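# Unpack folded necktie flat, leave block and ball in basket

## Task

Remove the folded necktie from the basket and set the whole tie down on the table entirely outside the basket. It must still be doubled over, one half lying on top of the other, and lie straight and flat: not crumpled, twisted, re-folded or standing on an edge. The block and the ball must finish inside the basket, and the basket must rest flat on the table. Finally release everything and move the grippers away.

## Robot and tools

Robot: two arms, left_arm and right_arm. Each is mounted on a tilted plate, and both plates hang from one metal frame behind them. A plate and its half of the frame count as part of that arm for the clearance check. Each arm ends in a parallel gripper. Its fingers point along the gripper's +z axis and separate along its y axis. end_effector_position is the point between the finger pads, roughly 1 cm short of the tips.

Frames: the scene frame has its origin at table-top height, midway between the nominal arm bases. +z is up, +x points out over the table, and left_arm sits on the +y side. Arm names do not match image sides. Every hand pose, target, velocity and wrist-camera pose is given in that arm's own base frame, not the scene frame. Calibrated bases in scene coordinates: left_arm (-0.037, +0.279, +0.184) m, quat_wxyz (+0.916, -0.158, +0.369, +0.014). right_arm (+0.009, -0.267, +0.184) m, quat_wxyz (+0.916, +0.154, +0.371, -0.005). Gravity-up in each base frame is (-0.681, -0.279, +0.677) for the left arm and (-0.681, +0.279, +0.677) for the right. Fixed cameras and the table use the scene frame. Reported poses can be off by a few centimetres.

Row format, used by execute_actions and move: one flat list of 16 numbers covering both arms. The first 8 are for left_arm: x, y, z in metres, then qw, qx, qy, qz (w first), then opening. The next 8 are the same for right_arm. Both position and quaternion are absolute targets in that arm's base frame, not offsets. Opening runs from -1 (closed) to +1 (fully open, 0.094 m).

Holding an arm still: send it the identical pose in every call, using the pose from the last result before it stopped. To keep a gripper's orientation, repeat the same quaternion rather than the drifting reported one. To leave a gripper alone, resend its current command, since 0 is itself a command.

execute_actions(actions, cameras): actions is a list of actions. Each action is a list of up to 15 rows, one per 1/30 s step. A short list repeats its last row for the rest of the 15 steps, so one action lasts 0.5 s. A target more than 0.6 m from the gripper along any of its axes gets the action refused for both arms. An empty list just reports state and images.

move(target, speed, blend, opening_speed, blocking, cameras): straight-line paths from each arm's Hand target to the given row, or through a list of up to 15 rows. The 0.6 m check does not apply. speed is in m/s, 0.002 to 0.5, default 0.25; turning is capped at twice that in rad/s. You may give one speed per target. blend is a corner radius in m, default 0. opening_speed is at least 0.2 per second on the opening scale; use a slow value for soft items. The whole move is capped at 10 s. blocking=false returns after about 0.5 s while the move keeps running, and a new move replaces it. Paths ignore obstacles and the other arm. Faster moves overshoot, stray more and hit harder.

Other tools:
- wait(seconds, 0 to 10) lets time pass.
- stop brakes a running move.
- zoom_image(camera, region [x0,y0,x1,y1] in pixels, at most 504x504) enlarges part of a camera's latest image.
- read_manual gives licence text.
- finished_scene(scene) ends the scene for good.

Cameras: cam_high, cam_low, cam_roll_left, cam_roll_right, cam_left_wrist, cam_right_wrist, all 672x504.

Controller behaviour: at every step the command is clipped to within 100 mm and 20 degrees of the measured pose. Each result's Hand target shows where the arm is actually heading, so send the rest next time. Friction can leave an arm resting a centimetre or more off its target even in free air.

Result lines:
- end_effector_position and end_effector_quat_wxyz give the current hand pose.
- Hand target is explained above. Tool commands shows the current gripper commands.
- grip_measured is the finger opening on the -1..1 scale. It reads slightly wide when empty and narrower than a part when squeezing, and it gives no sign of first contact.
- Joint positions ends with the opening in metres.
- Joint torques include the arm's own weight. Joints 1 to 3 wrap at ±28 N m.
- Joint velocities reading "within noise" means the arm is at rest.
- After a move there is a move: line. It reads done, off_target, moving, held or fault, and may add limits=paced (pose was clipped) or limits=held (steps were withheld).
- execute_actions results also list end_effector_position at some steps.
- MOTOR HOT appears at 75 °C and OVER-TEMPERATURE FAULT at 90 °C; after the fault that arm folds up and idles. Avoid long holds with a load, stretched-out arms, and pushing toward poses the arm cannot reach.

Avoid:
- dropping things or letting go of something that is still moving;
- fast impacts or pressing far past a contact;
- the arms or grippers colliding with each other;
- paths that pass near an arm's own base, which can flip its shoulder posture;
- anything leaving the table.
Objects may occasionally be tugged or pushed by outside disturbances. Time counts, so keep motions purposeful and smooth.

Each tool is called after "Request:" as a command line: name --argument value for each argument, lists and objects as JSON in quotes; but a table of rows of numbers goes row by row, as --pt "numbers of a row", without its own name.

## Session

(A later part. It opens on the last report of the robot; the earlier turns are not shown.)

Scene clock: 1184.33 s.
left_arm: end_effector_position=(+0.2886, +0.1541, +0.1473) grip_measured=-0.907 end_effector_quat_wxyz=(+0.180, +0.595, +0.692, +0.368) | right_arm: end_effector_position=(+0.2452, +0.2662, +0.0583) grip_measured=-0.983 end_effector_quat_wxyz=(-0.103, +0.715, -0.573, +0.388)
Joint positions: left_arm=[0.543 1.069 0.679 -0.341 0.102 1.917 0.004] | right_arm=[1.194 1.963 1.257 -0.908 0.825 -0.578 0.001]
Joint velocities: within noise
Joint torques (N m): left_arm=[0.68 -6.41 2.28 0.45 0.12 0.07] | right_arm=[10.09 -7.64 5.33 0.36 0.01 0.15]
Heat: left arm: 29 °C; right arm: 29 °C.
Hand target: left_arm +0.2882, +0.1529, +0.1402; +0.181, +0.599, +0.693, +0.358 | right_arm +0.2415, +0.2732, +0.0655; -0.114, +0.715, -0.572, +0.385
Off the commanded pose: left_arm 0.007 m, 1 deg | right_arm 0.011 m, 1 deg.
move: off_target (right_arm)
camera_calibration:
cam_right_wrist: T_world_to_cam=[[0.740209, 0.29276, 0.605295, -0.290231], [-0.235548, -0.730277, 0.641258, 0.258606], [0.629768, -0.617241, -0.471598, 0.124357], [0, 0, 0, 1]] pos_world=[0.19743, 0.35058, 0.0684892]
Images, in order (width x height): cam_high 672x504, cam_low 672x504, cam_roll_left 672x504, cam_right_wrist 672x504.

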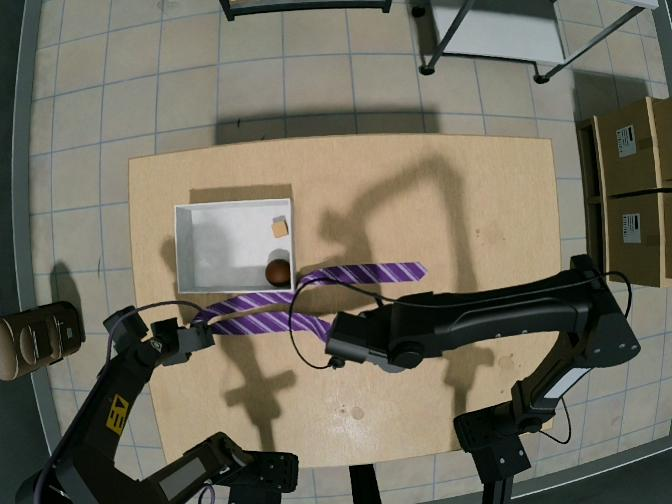

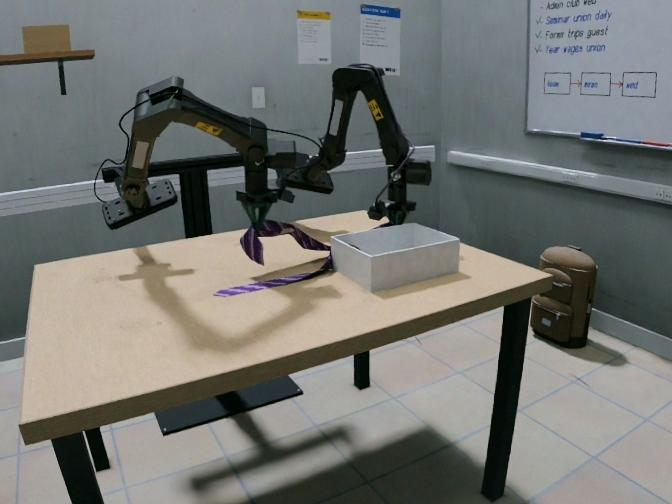

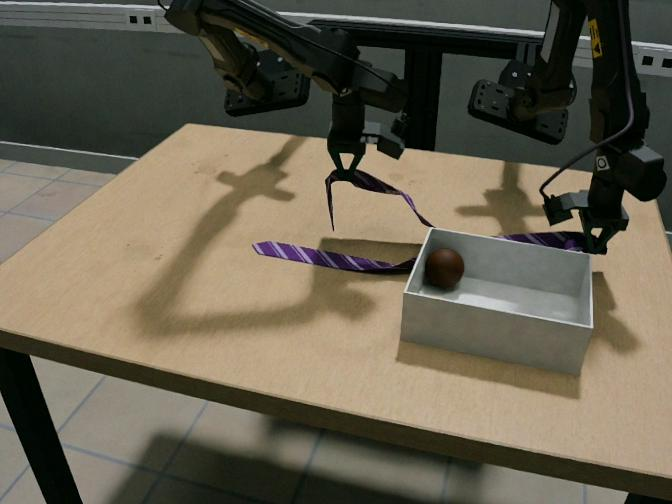

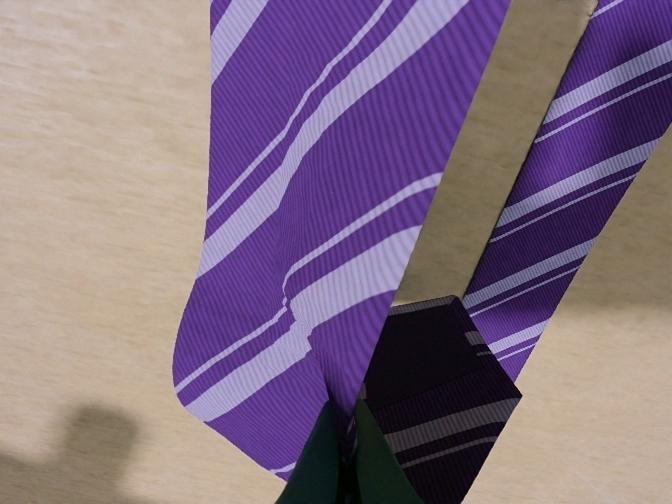

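Request:
execute_actions --actions '[]' --cameras '["cam_high", "cam_roll_right", "cam_right_wrist"]'

Scene clock: 1198.23 s.
left_arm: end_effector_position=(+0.2886, +0.1541, +0.1473) grip_measured=-0.907 end_effector_quat_wxyz=(+0.180, +0.595, +0.692, +0.368) | right_arm: end_effector_position=(+0.2451, +0.2660, +0.0583) grip_measured=-0.983 end_effector_quat_wxyz=(-0.102, +0.715, -0.573, +0.388)
Joint positions: left_arm=[0.543 1.069 0.679 -0.341 0.102 1.917 0.004] | right_arm=[1.194 1.963 1.257 -0.909 0.825 -0.577 0.001]
Joint velocities: within noise
Joint torques (N m): left_arm=[0.68 -6.39 2.28 0.44 0.12 0.07] | right_arm=[10.09 -7.58 5.31 0.36 0.02 0.15]
Heat: left arm: 29 °C; right arm: 30 °C.
Hand target: left_arm +0.2883, +0.1529, +0.1402; +0.181, +0.599, +0.693, +0.358 | right_arm +0.2415, +0.2732, +0.0654; -0.114, +0.715, -0.572, +0.385
Tool commands: left_gripper/opening=-1.0 right_gripper/opening=-1.0
Off the commanded pose: left_arm 0.007 m, 1 deg | right_arm 0.011 m, 1 deg.
camera_calibration:
cam_right_wrist: T_world_to_cam=[[0.740478, 0.292711, 0.60499, -0.290153], [-0.235801, -0.729801, 0.641707, 0.258341], [0.629357, -0.617827, -0.47138, 0.124531], [0, 0, 0, 1]] pos_world=[0.197395, 0.350407, 0.0684617]
Images, in order (width x height): cam_high 672x504, cam_roll_right 672x504, cam_right_wrist 672x504.

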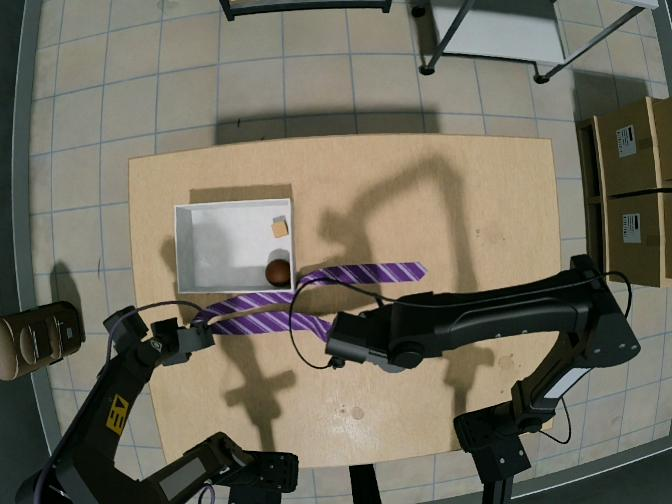

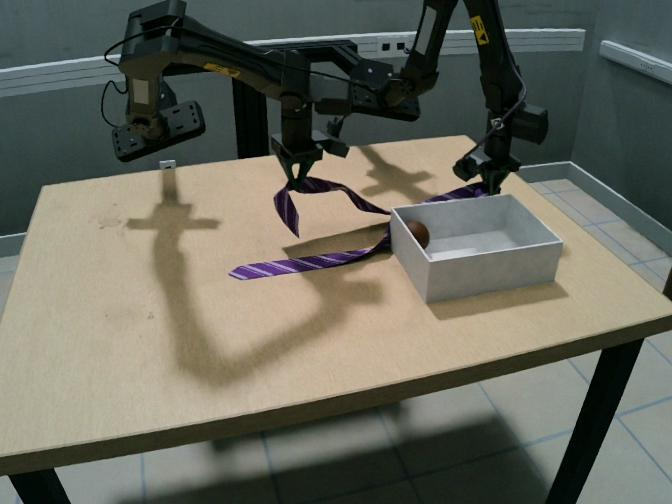

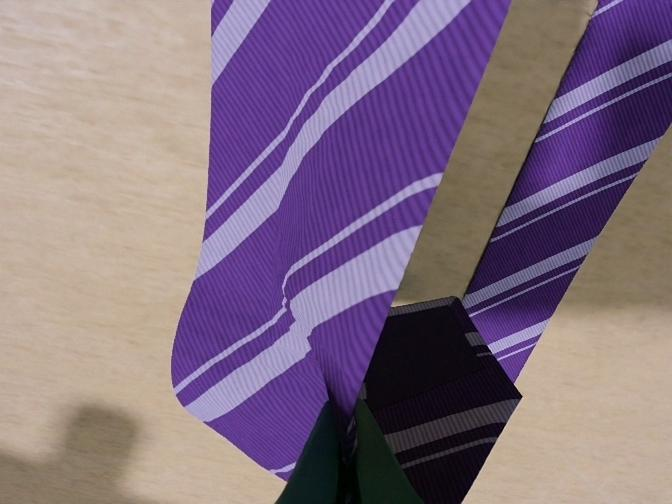

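Request:
move --pt "0.2884 0.1530 0.1401 0.1811 0.5995 0.6927 0.3582 -1 0.2692 0.2888 0.0364 0.1138 -0.7150 0.5725 -0.3852 -1" --pt "0.2884 0.1530 0.1401 0.1811 0.5995 0.6927 0.3582 -1 0.3236 0.3342 -0.0513 0.1138 -0.7150 0.5725 -0.3852 -1" --speed 0.1 --blend '[0.02,0]' --cameras '["cam_high", "cam_roll_right", "cam_right_wrist"]'

Scene clock: 1226.77 s.
left_arm: end_effector_position=(+0.2886, +0.1541, +0.1473) grip_measured=-0.907 end_effector_quat_wxyz=(+0.180, +0.595, +0.692, +0.368) | right_arm: end_effector_position=(+0.3208, +0.3319, -0.0447) grip_measured=-0.983 end_effector_quat_wxyz=(-0.115, +0.713, -0.574, +0.386)
Joint positions: left_arm=[0.543 1.069 0.679 -0.341 0.102 1.917 0.004] | right_arm=[1.088 2.423 1.56 -0.606 0.825 -0.743 0.001]
Joint velocities: within noise
Joint torques (N m): left_arm=[0.68 -6.39 2.28 0.44 0.12 0.07] | right_arm=[10.76 -7.3 4.55 0.72 -0.02 -0.05]
Heat: left arm: 29 °C; right arm: 31 °C.
Hand target: left_arm +0.2883, +0.1529, +0.1402; +0.181, +0.599, +0.693, +0.358 | right_arm +0.3234, +0.3341, -0.0511; -0.114, +0.715, -0.572, +0.385
Off the commanded pose: left_arm 0.007 m, 1 deg | right_arm 0.008 m, 0 deg.
move: done
camera_calibration:
cam_right_wrist: T_world_to_cam=[[0.730346, 0.284069, 0.621208, -0.296396], [-0.240111, -0.744625, 0.622801, 0.395791], [0.639485, -0.604019, -0.475625, 0.0609622], [0, 0, 0, 1]] pos_world=[0.272521, 0.415735, -0.03338]
Images, in order (width x height): cam_high 672x504, cam_roll_right 672x504, cam_right_wrist 672x504.

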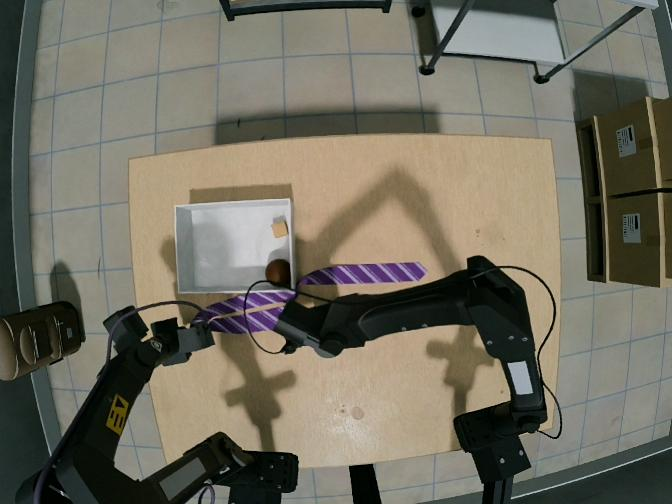

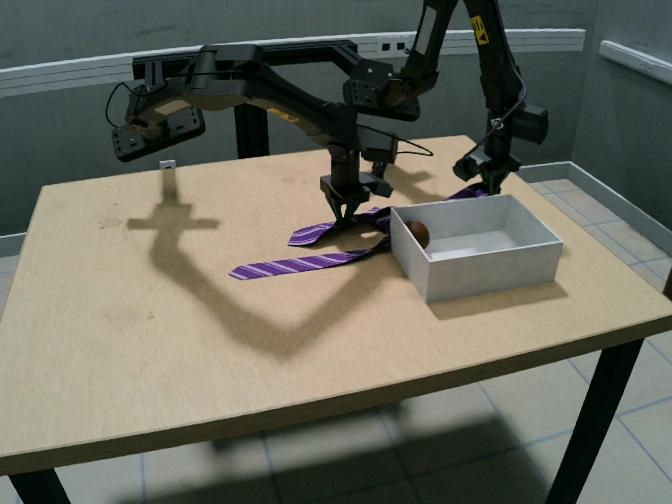

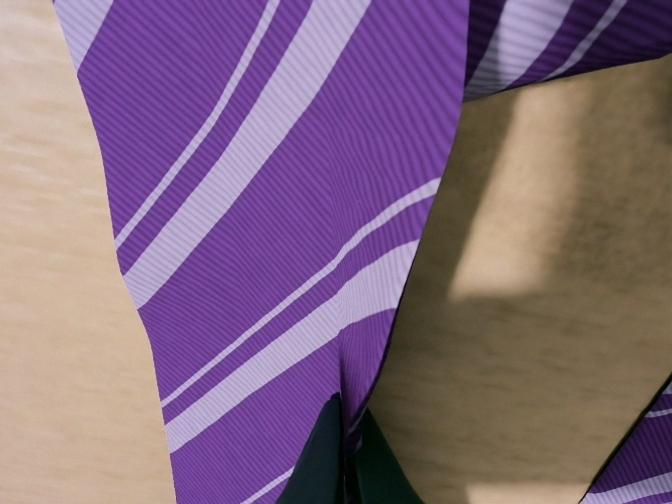

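Request:
move --pt "0.2884 0.1530 0.1401 0.1811 0.5995 0.6927 0.3582 -1 0.3290 0.3312 -0.0583 0.1138 -0.7150 0.5725 -0.3852 -1" --pt "0.2884 0.1530 0.1401 0.1811 0.5995 0.6927 0.3582 -1 0.3290 0.3312 -0.0583 0.1138 -0.7150 0.5725 -0.3852 0.0" --pt "0.2884 0.1530 0.1401 0.1811 0.5995 0.6927 0.3582 -1 0.2745 0.3535 0.0 0.1138 -0.7150 0.5725 -0.3852 0.0" --pt "0.2884 0.1530 0.1401 0.1811 0.5995 0.6927 0.3582 -1 0.1400 0.1400 0.1600 0.1138 -0.7150 0.5725 -0.3852 0.0" --speed '[0.1,0.1,0.1,0.25]' --cameras '["cam_high", "cam_roll_right", "cam_low", "cam_right_wrist"]'

Scene clock: 1234.33 s.
left_arm: end_effector_position=(+0.2886, +0.1541, +0.1473) grip_measured=-0.907 end_effector_quat_wxyz=(+0.180, +0.595, +0.692, +0.368) | right_arm: end_effector_position=(+0.1441, +0.1422, +0.1621) grip_measured=-0.001 end_effector_quat_wxyz=(-0.120, +0.711, -0.577, +0.384)
Joint positions: left_arm=[0.543 1.069 0.679 -0.341 0.102 1.917 0.004] | right_arm=[1.45 1.343 1.001 -1.501 0.793 -0.214 0.047]
Joint velocities: within noise
Joint torques (N m): left_arm=[0.68 -6.38 2.26 0.45 0.11 0.07] | right_arm=[5.11 -1.28 3.63 0.41 -0.06 0.17]
Heat: left arm: 29 °C; right arm: 31 °C.
Hand target: left_arm +0.2882, +0.1529, +0.1402; +0.181, +0.599, +0.693, +0.358 | right_arm +0.1402, +0.1399, +0.1600; -0.114, +0.715, -0.572, +0.385
Off the commanded pose: left_arm 0.007 m, 1 deg | right_arm 0.005 m, 1 deg.
move: done
camera_calibration:
cam_right_wrist: T_world_to_cam=[[0.728606, 0.276148, 0.626799, -0.241438], [-0.243117, -0.751268, 0.613589, 0.0861829], [0.640335, -0.599449, -0.480242, 0.157755], [0, 0, 0, 1]] pos_world=[0.0958496, 0.225985, 0.174213]
Images, in order (width x height): cam_high 672x504, cam_low 672x504, cam_roll_right 672x504, cam_right_wrist 672x504.

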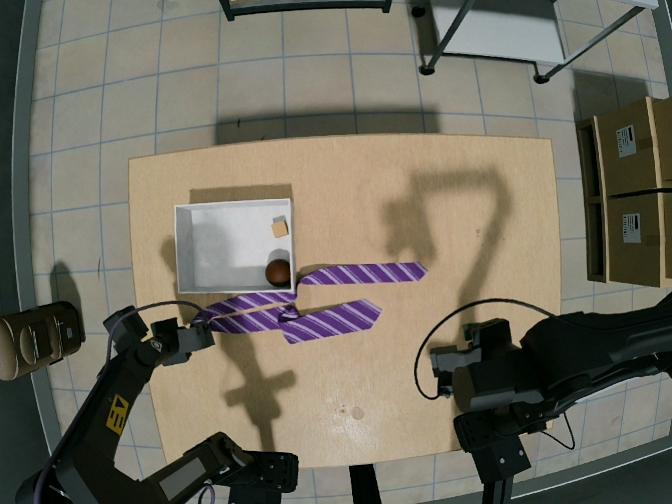

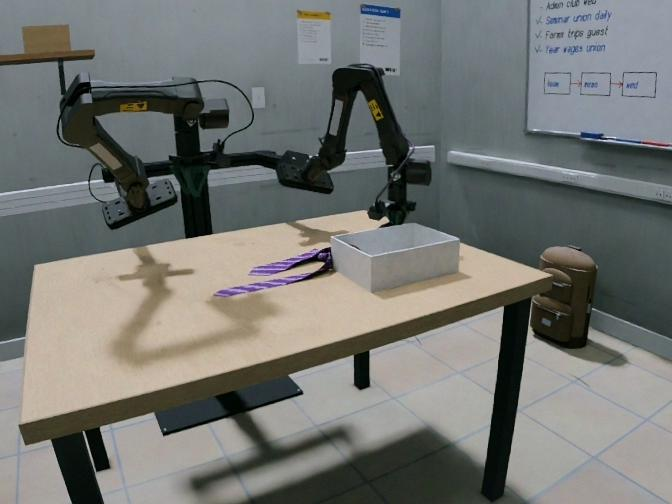

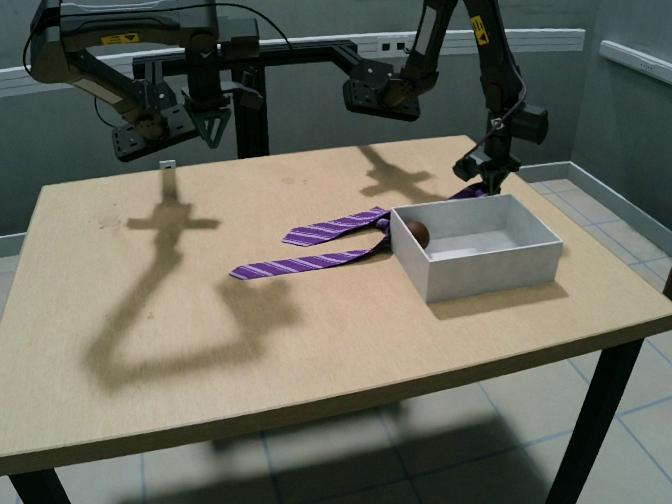

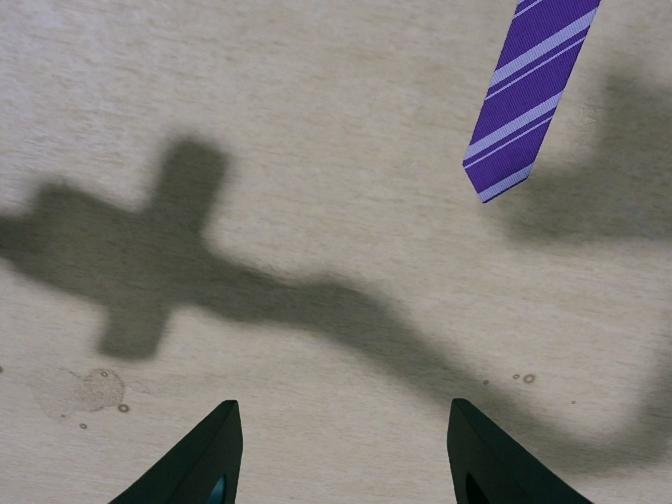

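Request:
zoom_image --camera "cam_high" --region '[160, 240, 440, 370]'

Request:
zoom_image --camera "cam_roll_right" --region '[220, 160, 520, 300]'

Scaled by 1.800 from the camera's 672x504 image, which has a finer 960x720 frame.

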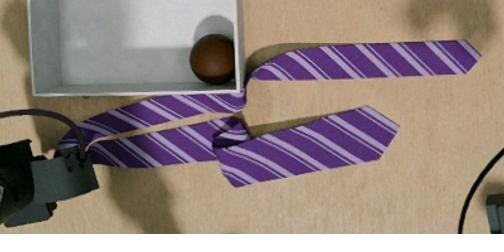

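Scaled by 1.680 from the camera's 672x504 image, which has a finer 960x720 frame.

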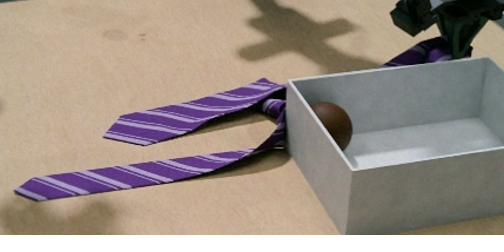

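Request:
move --target '[0.2884,0.1530,0.1401,0.1811,0.5995,0.6927,0.3582,-1,0.2564,0.2275,0.0392,0.1138,-0.7150,0.5725,-0.3852,0.0]' --cameras '["cam_high", "cam_right_wrist"]'

Scene clock: 1240.03 s.
left_arm: end_effector_position=(+0.2886, +0.1541, +0.1473) grip_measured=-0.907 end_effector_quat_wxyz=(+0.180, +0.595, +0.692, +0.368) | right_arm: end_effector_position=(+0.2535, +0.2236, +0.0413) grip_measured=-0.001 end_effector_quat_wxyz=(-0.113, +0.713, -0.573, +0.388)
Joint positions: left_arm=[0.543 1.069 0.679 -0.341 0.102 1.917 0.004] | right_arm=[1.119 1.843 1.008 -0.672 0.829 -0.697 0.047]
Joint velocities: within noise
Joint torques (N m): left_arm=[0.7 -6.41 2.28 0.44 0.12 0.07] | right_arm=[6.9 -4.93 4.51 0.72 -0.04 -0.11]
Heat: left arm: 29 °C; right arm: 30 °C.
Hand target: left_arm +0.2882, +0.1529, +0.1402; +0.181, +0.599, +0.693, +0.358 | right_arm +0.2563, +0.2275, +0.0393; -0.114, +0.715, -0.572, +0.385
Off the commanded pose: left_arm 0.007 m, 1 deg | right_arm 0.005 m, 0 deg.
move: done
camera_calibration:
cam_right_wrist: T_world_to_cam=[[0.730785, 0.287581, 0.619073, -0.270646], [-0.239352, -0.741386, 0.626943, 0.244367], [0.639269, -0.606336, -0.472961, 0.0799411], [0, 0, 0, 1]] pos_world=[0.20517, 0.307474, 0.0521546]
Images, in order (width x height): cam_high 672x504, cam_right_wrist 672x504.

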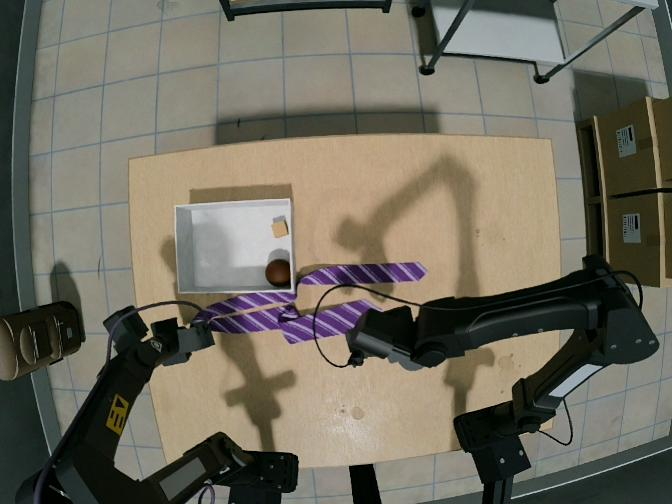

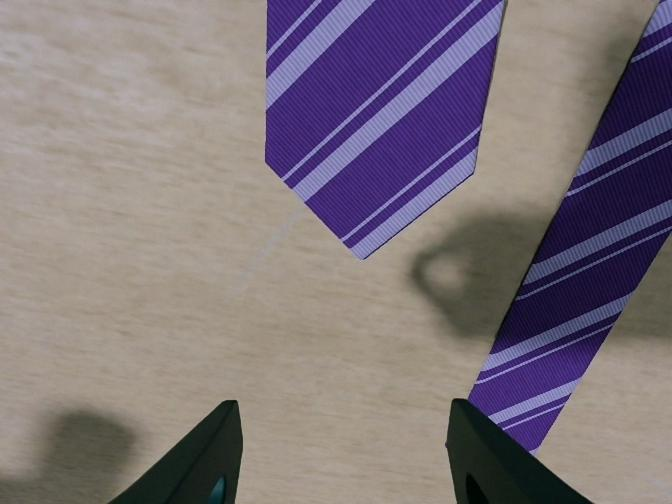

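Request:
move --pt "0.2884 0.1530 0.1401 0.1811 0.5995 0.6927 0.3582 -1 0.2760 0.2480 0.0130 0.1138 -0.7150 0.5725 -0.3852 -0.3" --pt "0.2884 0.1530 0.1401 0.1811 0.5995 0.6927 0.3582 -1 0.3179 0.2310 -0.0263 0.1138 -0.7150 0.5725 -0.3852 -0.3" --speed 0.1 --cameras '["cam_roll_right", "cam_right_wrist"]'

Scene clock: 1247.23 s.
left_arm: end_effector_position=(+0.2887, +0.1541, +0.1474) grip_measured=-0.907 end_effector_quat_wxyz=(+0.180, +0.595, +0.692, +0.368) | right_arm: end_effector_position=(+0.3208, +0.2328, -0.0168) grip_measured=-0.299 end_effector_quat_wxyz=(-0.123, +0.707, -0.577, +0.390)
Joint positions: left_arm=[0.543 1.069 0.679 -0.341 0.102 1.917 0.004] | right_arm=[0.958 2.082 1.053 -0.288 0.812 -0.923 0.033]
Joint velocities: within noise
Joint torques (N m): left_arm=[0.7 -6.41 2.28 0.45 0.12 0.06] | right_arm=[8.44 -6.11 1.61 0.72 -0.13 -0.1]
Heat: left arm: 29 °C; right arm: 30 °C.
Hand target: left_arm +0.2883, +0.1529, +0.1402; +0.181, +0.599, +0.693, +0.358 | right_arm +0.3177, +0.2308, -0.0261; -0.114, +0.715, -0.572, +0.385
Off the commanded pose: left_arm 0.007 m, 1 deg | right_arm 0.010 m, 2 deg.
move: done
camera_calibration:
cam_right_wrist: T_world_to_cam=[[0.721021, 0.272392, 0.637127, -0.279562], [-0.255648, -0.750046, 0.609979, 0.310719], [0.644028, -0.602688, -0.471163, 0.0127129], [0, 0, 0, 1]] pos_world=[0.272817, 0.316866, -0.00542602]
Images, in order (width x height): cam_roll_right 672x504, cam_right_wrist 672x504.

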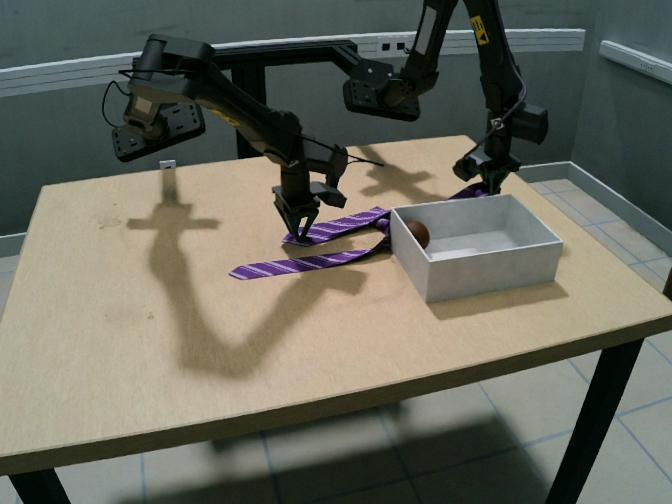

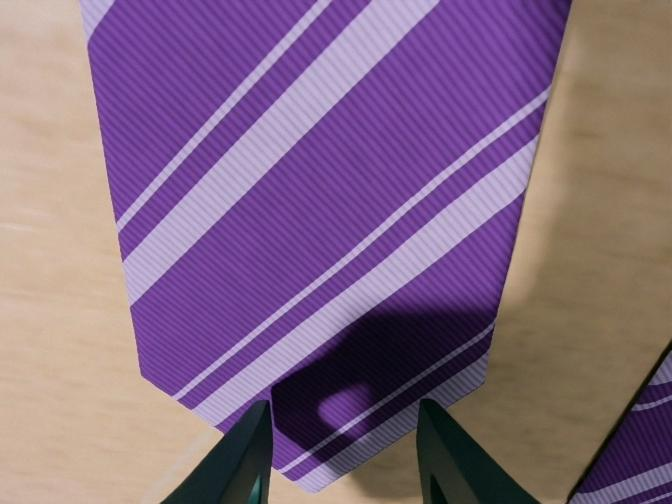

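Request:
move --pt "0.2884 0.1530 0.1401 0.1811 0.5995 0.6927 0.3582 -1 0.3230 0.2450 -0.0276 0.1138 -0.7150 0.5725 -0.3852 -0.3" --pt "0.2884 0.1530 0.1401 0.1811 0.5995 0.6927 0.3582 -1 0.3271 0.2440 -0.0396 0.1138 -0.7150 0.5725 -0.3852 -0.3" --pt "0.2884 0.1530 0.1401 0.1811 0.5995 0.6927 0.3582 -1 0.3271 0.2440 -0.0396 0.1138 -0.7150 0.5725 -0.3852 -1" --speed 0.05 --cameras '["cam_roll_right", "cam_right_wrist"]'

Scene clock: 1252.03 s.
left_arm: end_effector_position=(+0.2887, +0.1541, +0.1474) grip_measured=-0.907 end_effector_quat_wxyz=(+0.180, +0.595, +0.692, +0.368) | right_arm: end_effector_position=(+0.3258, +0.2438, -0.0246) grip_measured=-0.998 end_effector_quat_wxyz=(-0.121, +0.709, -0.573, +0.392)
Joint positions: left_arm=[0.543 1.069 0.679 -0.341 0.102 1.917 0.004] | right_arm=[0.965 2.138 1.106 -0.292 0.817 -0.925 0]
Joint velocities: within noise
Joint torques (N m): left_arm=[0.69 -6.41 2.26 0.45 0.12 0.07] | right_arm=[8.17 -4.48 2.86 0.91 -0.15 -0.08]
Heat: left arm: 29 °C; right arm: 30 °C.
Hand target: left_arm +0.2883, +0.1529, +0.1402; +0.181, +0.599, +0.693, +0.358 | right_arm +0.3265, +0.2435, -0.0392; -0.114, +0.715, -0.572, +0.385
Off the commanded pose: left_arm 0.007 m, 1 deg | right_arm 0.015 m, 1 deg.
move: off_target (right_arm); target 3's new opening was sent with right_arm's hand 0.018 m and 2 deg from that target
camera_calibration:
cam_right_wrist: T_world_to_cam=[[0.719363, 0.282844, 0.634442, -0.283211], [-0.250262, -0.746481, 0.616552, 0.322484], [0.647986, -0.602301, -0.466206, 0.011171], [0, 0, 0, 1]] pos_world=[0.277198, 0.327561, -0.0139396]
Images, in order (width x height): cam_roll_right 672x504, cam_right_wrist 672x504.

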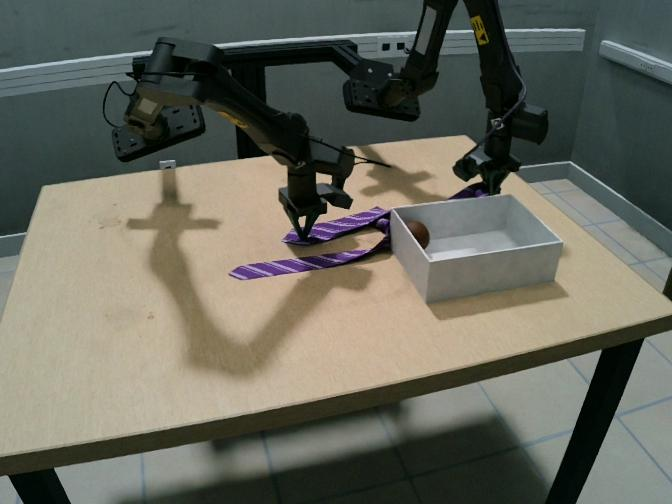

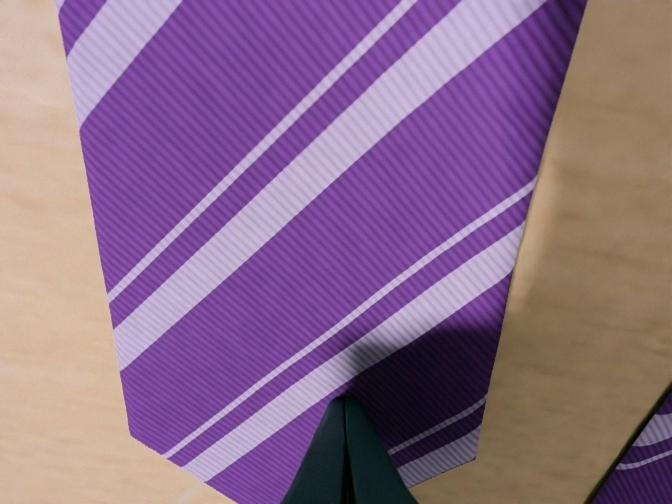

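Request:
move --pt "0.2884 0.1530 0.1401 0.1811 0.5995 0.6927 0.3582 -1 0.3271 0.2440 -0.0396 0.1138 -0.7150 0.5725 -0.3852 -0.3" --pt "0.2884 0.1530 0.1401 0.1811 0.5995 0.6927 0.3582 -1 0.3325 0.2465 -0.0450 0.1138 -0.7150 0.5725 -0.3852 -0.3" --pt "0.2884 0.1530 0.1401 0.1811 0.5995 0.6927 0.3582 -1 0.3325 0.2465 -0.0450 0.1138 -0.7150 0.5725 -0.3852 -1" --speed 0.05 --opening_speed 1.0 --cameras '["cam_right_wrist"]'

Scene clock: 1258.83 s.
left_arm: end_effector_position=(+0.2887, +0.1541, +0.1474) grip_measured=-0.907 end_effector_quat_wxyz=(+0.180, +0.595, +0.692, +0.368) | right_arm: end_effector_position=(+0.3279, +0.2507, -0.0256) grip_measured=-0.998 end_effector_quat_wxyz=(-0.125, +0.712, -0.568, +0.393)
Joint positions: left_arm=[0.543 1.069 0.679 -0.341 0.102 1.917 0.004] | right_arm=[0.972 2.156 1.127 -0.286 0.821 -0.934 0]
Joint velocities: within noise
Joint torques (N m): left_arm=[0.69 -6.39 2.26 0.44 0.12 0.07] | right_arm=[7.04 -3.92 2.74 1.03 -0.21 -0.05]
Heat: left arm: 29 °C; right arm: 30 °C.
Hand target: left_arm +0.2883, +0.1529, +0.1402; +0.181, +0.599, +0.693, +0.358 | right_arm +0.3314, +0.2458, -0.0442; -0.114, +0.715, -0.573, +0.385
Off the commanded pose: left_arm 0.007 m, 1 deg | right_arm 0.020 m, 2 deg.
move: off_target (right_arm); target 3's new opening was sent with right_arm's hand 0.024 m and 3 deg from that target
camera_calibration:
cam_right_wrist: T_world_to_cam=[[0.711957, 0.292578, 0.638369, -0.286013], [-0.244725, -0.748701, 0.616081, 0.327563], [0.6582, -0.594848, -0.461442, 0.00839785], [0, 0, 0, 1]] pos_world=[0.278265, 0.333924, -0.0153484]
Images, in order (width x height): cam_right_wrist 672x504.

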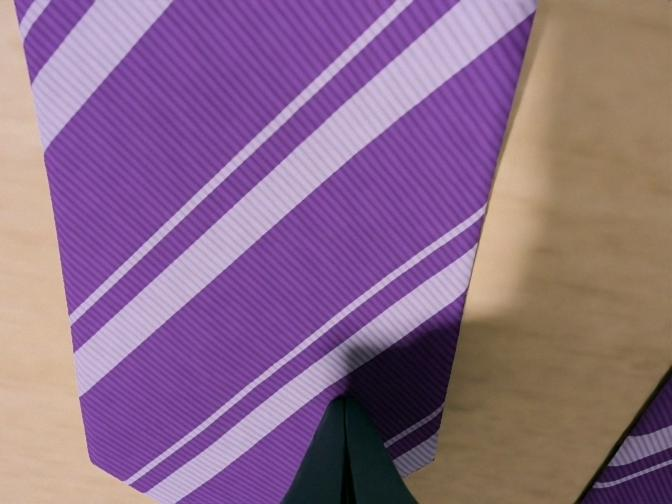

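Request:
move --pt "0.2884 0.1530 0.1401 0.1811 0.5995 0.6927 0.3582 -1 0.3271 0.2440 -0.0276 0.1138 -0.7150 0.5725 -0.3852 0.0" --pt "0.2884 0.1530 0.1401 0.1811 0.5995 0.6927 0.3582 -1 0.3410 0.2375 -0.0580 0.1138 -0.7150 0.5725 -0.3852 0.0" --pt "0.2884 0.1530 0.1401 0.1811 0.5995 0.6927 0.3582 -1 0.3410 0.2375 -0.0580 0.1138 -0.7150 0.5725 -0.3852 -1" --speed 0.05 --opening_speed 2.0 --cameras '["cam_right_wrist"]'

Scene clock: 1266.77 s.
left_arm: end_effector_position=(+0.2887, +0.1541, +0.1474) grip_measured=-0.907 end_effector_quat_wxyz=(+0.180, +0.595, +0.692, +0.368) | right_arm: end_effector_position=(+0.3195, +0.2503, -0.0359) grip_measured=-0.982 end_effector_quat_wxyz=(-0.110, +0.734, -0.549, +0.384)
Joint positions: left_arm=[0.543 1.069 0.679 -0.341 0.102 1.917 0.004] | right_arm=[0.98 2.163 1.106 -0.276 0.794 -0.976 0.001]
Joint velocities: within noise
Joint torques (N m): left_arm=[0.69 -6.39 2.26 0.44 0.13 0.07] | right_arm=[3.41 -2.65 1.95 1.82 -0.02 -0.03]
Heat: left arm: 29 °C; right arm: 30 °C.
Hand target: left_arm +0.2883, +0.1529, +0.1402; +0.181, +0.599, +0.693, +0.358 | right_arm +0.3379, +0.2358, -0.0557; -0.112, +0.714, -0.573, +0.386
Off the commanded pose: left_arm 0.007 m, 1 deg | right_arm 0.033 m, 3 deg.
move: off_target (right_arm); target 3's new opening was sent with right_arm's hand 0.038 m and 3 deg from that target
camera_calibration:
cam_right_wrist: T_world_to_cam=[[0.72477, 0.342383, 0.597898, -0.291388], [-0.185204, -0.739035, 0.647708, 0.311167], [0.663633, -0.580172, -0.47222, 0.00314278], [0, 0, 0, 1]] pos_world=[0.266733, 0.331553, -0.0258411]
Images, in order (width x height): cam_right_wrist 672x504.

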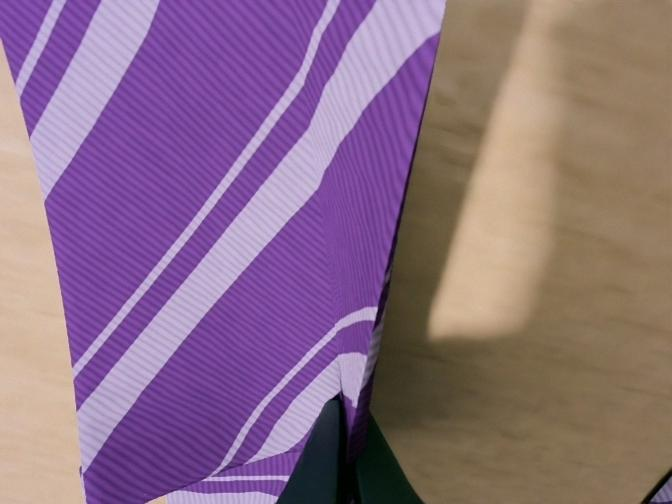

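Request:
move --pt "0.2884 0.1530 0.1401 0.1811 0.5995 0.6927 0.3582 -1 0.3043 0.2425 -0.0138 0.1138 -0.7150 0.5725 -0.3852 -1" --pt "0.2884 0.1530 0.1401 0.1811 0.5995 0.6927 0.3582 -1 0.3113 0.1456 0.0332 0.1138 -0.7150 0.5725 -0.3852 -1" --speed 0.07 --cameras '["cam_high","cam_roll_right","cam_right_wrist"]'

Scene clock: 1275.13 s.
left_arm: end_effector_position=(+0.2887, +0.1541, +0.1474) grip_measured=-0.907 end_effector_quat_wxyz=(+0.180, +0.595, +0.692, +0.368) | right_arm: end_effector_position=(+0.3119, +0.1448, +0.0321) grip_measured=-0.982 end_effector_quat_wxyz=(-0.108, +0.712, -0.574, +0.390)
Joint positions: left_arm=[0.543 1.069 0.679 -0.341 0.102 1.917 0.004] | right_arm=[0.798 1.708 0.767 -0.257 0.764 -1.138 0.001]
Joint velocities: within noise
Joint torques (N m): left_arm=[0.68 -6.39 2.28 0.44 0.12 0.07] | right_arm=[5.5 -7.65 1.42 0.7 -0.1 -0.06]
Heat: left arm: 29 °C; right arm: 29 °C.
Hand target: left_arm +0.2883, +0.1529, +0.1402; +0.181, +0.599, +0.693, +0.358 | right_arm +0.3113, +0.1456, +0.0332; -0.114, +0.715, -0.572, +0.385
Off the commanded pose: left_arm 0.007 m, 1 deg | right_arm 0.001 m, 1 deg.
move: done
camera_calibration:
cam_right_wrist: T_world_to_cam=[[0.733884, 0.288029, 0.615186, -0.285942], [-0.243464, -0.733947, 0.634072, 0.20563], [0.634145, -0.615111, -0.468507, -0.00674681], [0, 0, 0, 1]] pos_world=[0.26419, 0.229131, 0.0423623]
Images, in order (width x height): cam_high 672x504, cam_roll_right 672x504, cam_right_wrist 672x504.

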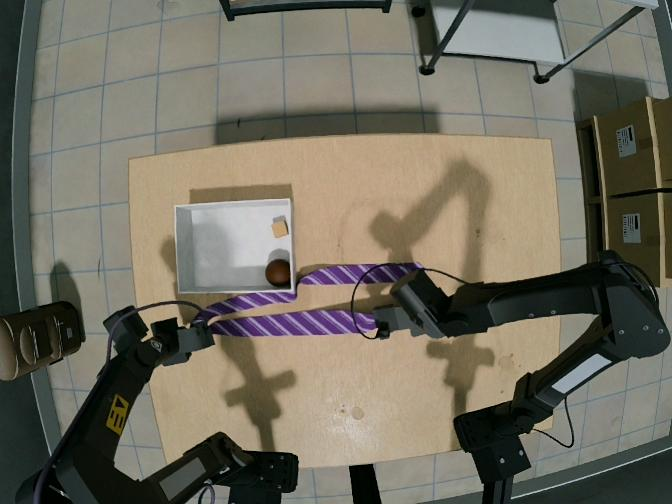

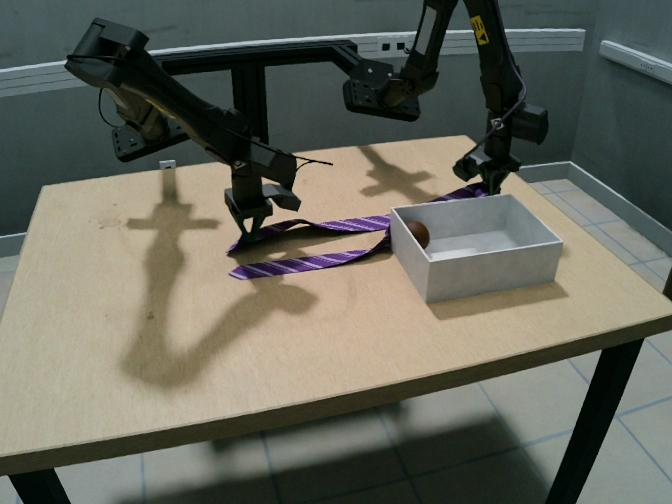

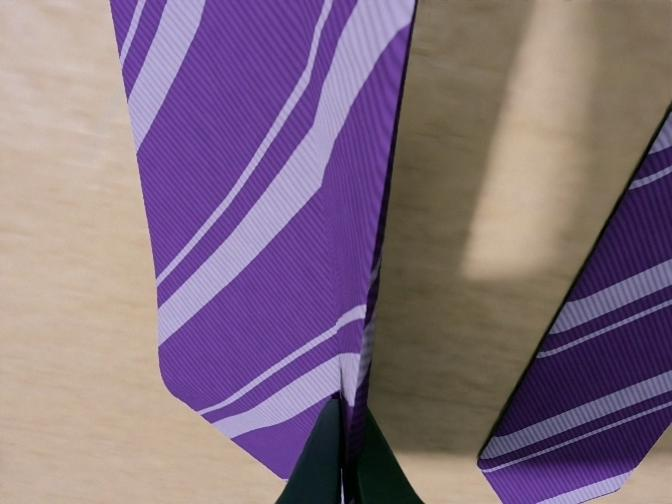

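Request:
move --pt "0.2884 0.1530 0.1401 0.1811 0.5995 0.6927 0.3582 -1 0.3221 0.1267 0.0267 0.1138 -0.7150 0.5725 -0.3852 -1" --speed 0.05 --cameras '["cam_high","cam_roll_right","cam_right_wrist"]'

Scene clock: 1278.43 s.
left_arm: end_effector_position=(+0.2889, +0.1537, +0.1474) grip_measured=-0.907 end_effector_quat_wxyz=(+0.181, +0.595, +0.691, +0.368) | right_arm: end_effector_position=(+0.3220, +0.1266, +0.0250) grip_measured=-0.982 end_effector_quat_wxyz=(-0.108, +0.713, -0.574, +0.389)
Joint positions: left_arm=[0.543 1.069 0.679 -0.341 0.105 1.917 0.004] | right_arm=[0.723 1.702 0.715 -0.147 0.731 -1.233 0.001]
Joint velocities: within noise
Joint torques (N m): left_arm=[0.68 -6.39 2.28 0.45 0.09 0.07] | right_arm=[4.96 -7.77 1.11 0.71 -0.1 -0.07]
Heat: left arm: 29 °C; right arm: 29 °C.
Hand target: left_arm +0.2882, +0.1529, +0.1402; +0.181, +0.599, +0.693, +0.358 | right_arm +0.3220, +0.1266, +0.0266; -0.113, +0.715, -0.572, +0.385
Off the commanded pose: left_arm 0.007 m, 1 deg | right_arm 0.002 m, 1 deg.
move: done
camera_calibration:
cam_right_wrist: T_world_to_cam=[[0.735079, 0.288451, 0.613559, -0.28415], [-0.240934, -0.734768, 0.634087, 0.198506], [0.633727, -0.613931, -0.470615, -0.0276631], [0, 0, 0, 1]] pos_world=[0.27423, 0.210836, 0.0354539]
Images, in order (width x height): cam_high 672x504, cam_roll_right 672x504, cam_right_wrist 672x504.

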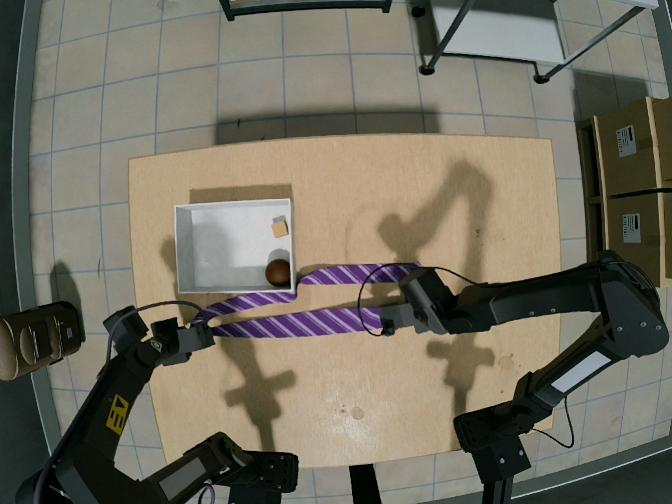

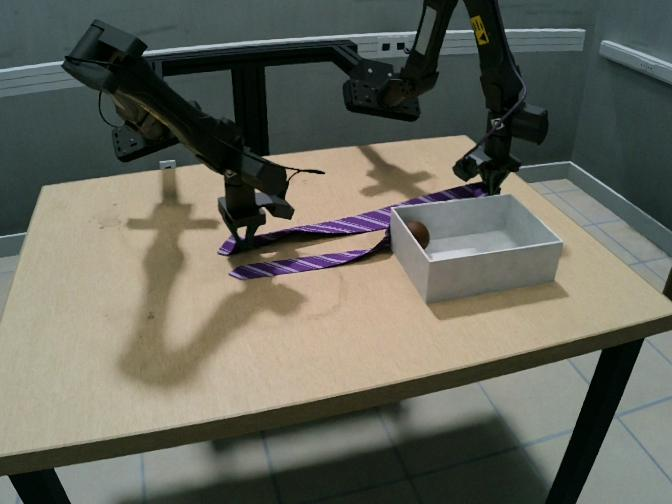

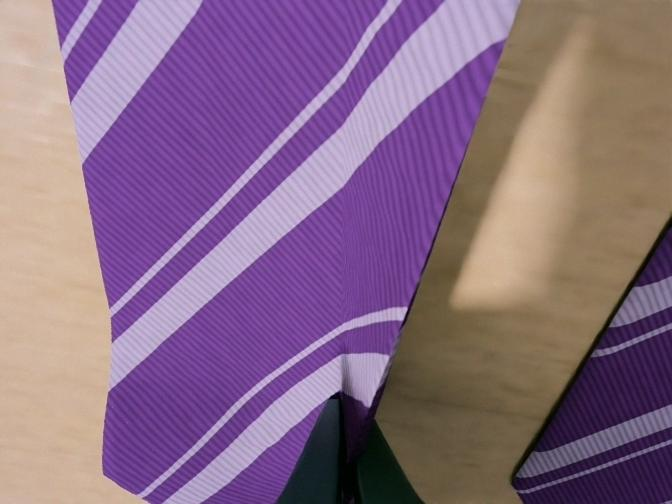

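Request:
move --pt "0.2884 0.1530 0.1401 0.1811 0.5995 0.6927 0.3582 -1 0.3275 0.1245 0.0213 0.1138 -0.7150 0.5725 -0.3852 -1" --pt "0.2884 0.1530 0.1401 0.1811 0.5995 0.6927 0.3582 -1 0.3275 0.1245 0.0213 0.1138 -0.7150 0.5725 -0.3852 -0.2" --pt "0.2884 0.1530 0.1401 0.1811 0.5995 0.6927 0.3582 -1 0.2662 0.1496 0.0823 0.1138 -0.7150 0.5725 -0.3852 -0.2" --speed 0.1 --cameras '["cam_high","cam_roll_right","cam_right_wrist"]'

Scene clock: 1284.57 s.
left_arm: end_effector_position=(+0.2889, +0.1537, +0.1474) grip_measured=-0.907 end_effector_quat_wxyz=(+0.181, +0.595, +0.691, +0.368) | right_arm: end_effector_position=(+0.2674, +0.1438, +0.0764) grip_measured=-0.202 end_effector_quat_wxyz=(-0.105, +0.715, -0.573, +0.386)
Joint positions: left_arm=[0.543 1.069 0.679 -0.341 0.105 1.917 0.004] | right_arm=[0.921 1.512 0.791 -0.601 0.793 -0.974 0.038]
Joint velocities: within noise
Joint torques (N m): left_arm=[0.69 -6.38 2.26 0.45 0.1 0.07] | right_arm=[6.45 -5.97 4.66 0.39 0.01 0.19]
Heat: left arm: 29 °C; right arm: 29 °C.
Hand target: left_arm +0.2882, +0.1529, +0.1402; +0.181, +0.599, +0.693, +0.358 | right_arm +0.2663, +0.1495, +0.0822; -0.114, +0.715, -0.572, +0.385
Off the commanded pose: left_arm 0.007 m, 1 deg | right_arm 0.008 m, 1 deg.
move: done
camera_calibration:
cam_right_wrist: T_world_to_cam=[[0.739784, 0.291168, 0.606581, -0.281625], [-0.233838, -0.734064, 0.63755, 0.163179], [0.630904, -0.613491, -0.474962, 0.0427504], [0, 0, 0, 1]] pos_world=[0.219528, 0.228011, 0.0870987]
Images, in order (width x height): cam_high 672x504, cam_roll_right 672x504, cam_right_wrist 672x504.

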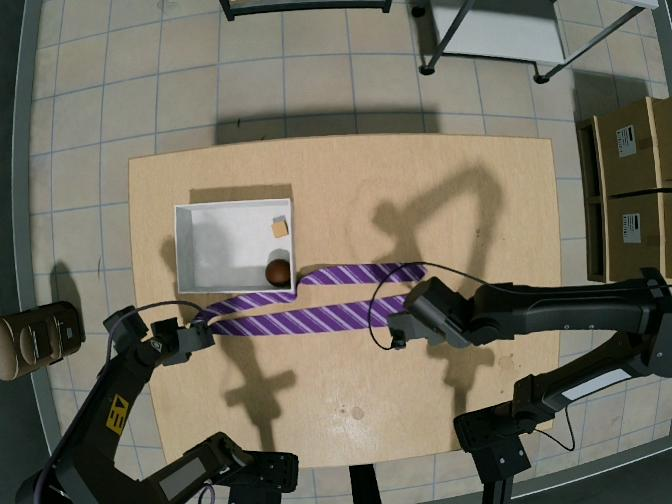

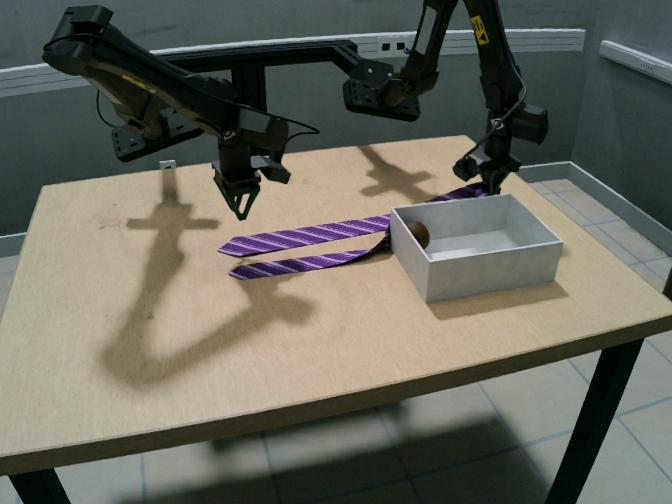

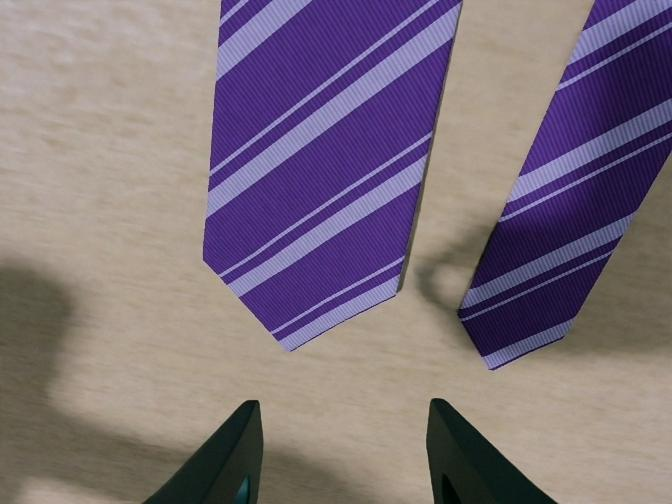

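Request:
move --pt "0.2884 0.1530 0.1401 0.1811 0.5995 0.6927 0.3582 -1 0.3430 0.1501 0.1297 0.1138 -0.7150 0.5725 -0.3852 -0.2" --pt "0.2884 0.1530 0.1401 0.1811 0.5995 0.6927 0.3582 -1 0.3907 0.1307 0.0823 0.1138 -0.7150 0.5725 -0.3852 -0.2" --speed '[0.15,0.07]' --cameras '["cam_roll_right","cam_right_wrist"]'

Scene clock: 1298.17 s.
left_arm: end_effector_position=(+0.2889, +0.1537, +0.1474) grip_measured=-0.907 end_effector_quat_wxyz=(+0.181, +0.595, +0.691, +0.368) | right_arm: end_effector_position=(+0.3921, +0.1305, +0.0940) grip_measured=-0.202 end_effector_quat_wxyz=(-0.123, +0.705, -0.577, +0.393)
Joint positions: left_arm=[0.543 1.069 0.679 -0.341 0.105 1.917 0.004] | right_arm=[0.589 1.715 1.028 -0.316 0.669 -1.382 0.038]
Joint velocities: within noise
Joint torques (N m): left_arm=[0.68 -6.42 2.28 0.44 0.1 0.07] | right_arm=[5.59 -6.61 2.11 0.75 -0.12 -0.1]
Heat: left arm: 29 °C; right arm: 29 °C.
Hand target: left_arm +0.2882, +0.1529, +0.1402; +0.181, +0.599, +0.693, +0.358 | right_arm +0.3904, +0.1307, +0.0826; -0.114, +0.715, -0.572, +0.385
Off the commanded pose: left_arm 0.007 m, 1 deg | right_arm 0.012 m, 2 deg.
move: off_target (right_arm)
camera_calibration:
cam_right_wrist: T_world_to_cam=[[0.717924, 0.272541, 0.640552, -0.372838], [-0.261108, -0.74756, 0.610718, 0.186295], [0.645296, -0.605703, -0.465529, -0.0432843], [0, 0, 0, 1]] pos_world=[0.344244, 0.214663, 0.104898]
Images, in order (width x height): cam_roll_right 672x504, cam_right_wrist 672x504.

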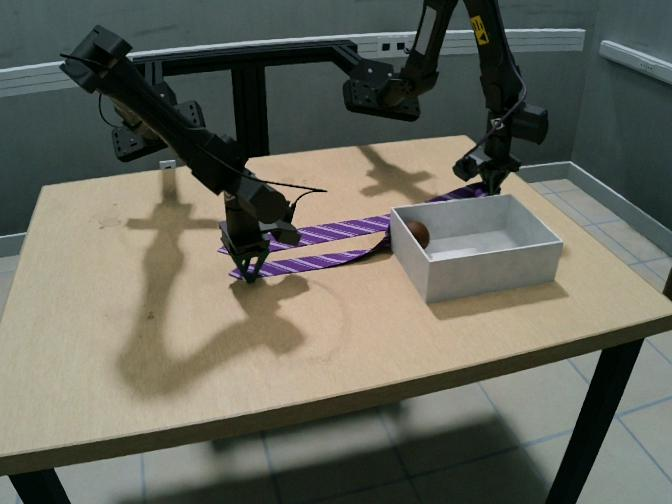

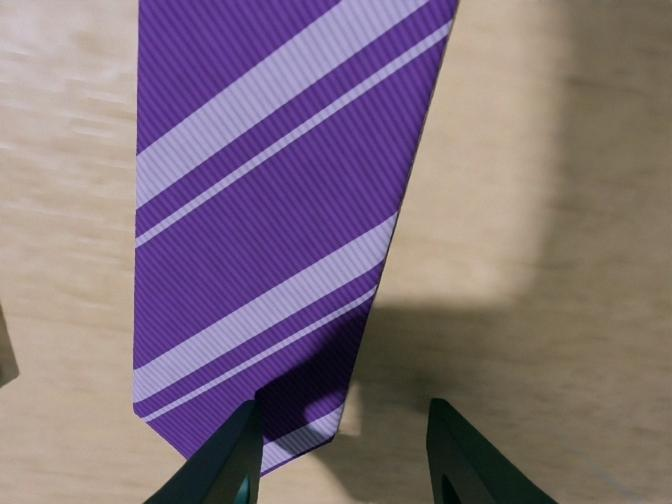

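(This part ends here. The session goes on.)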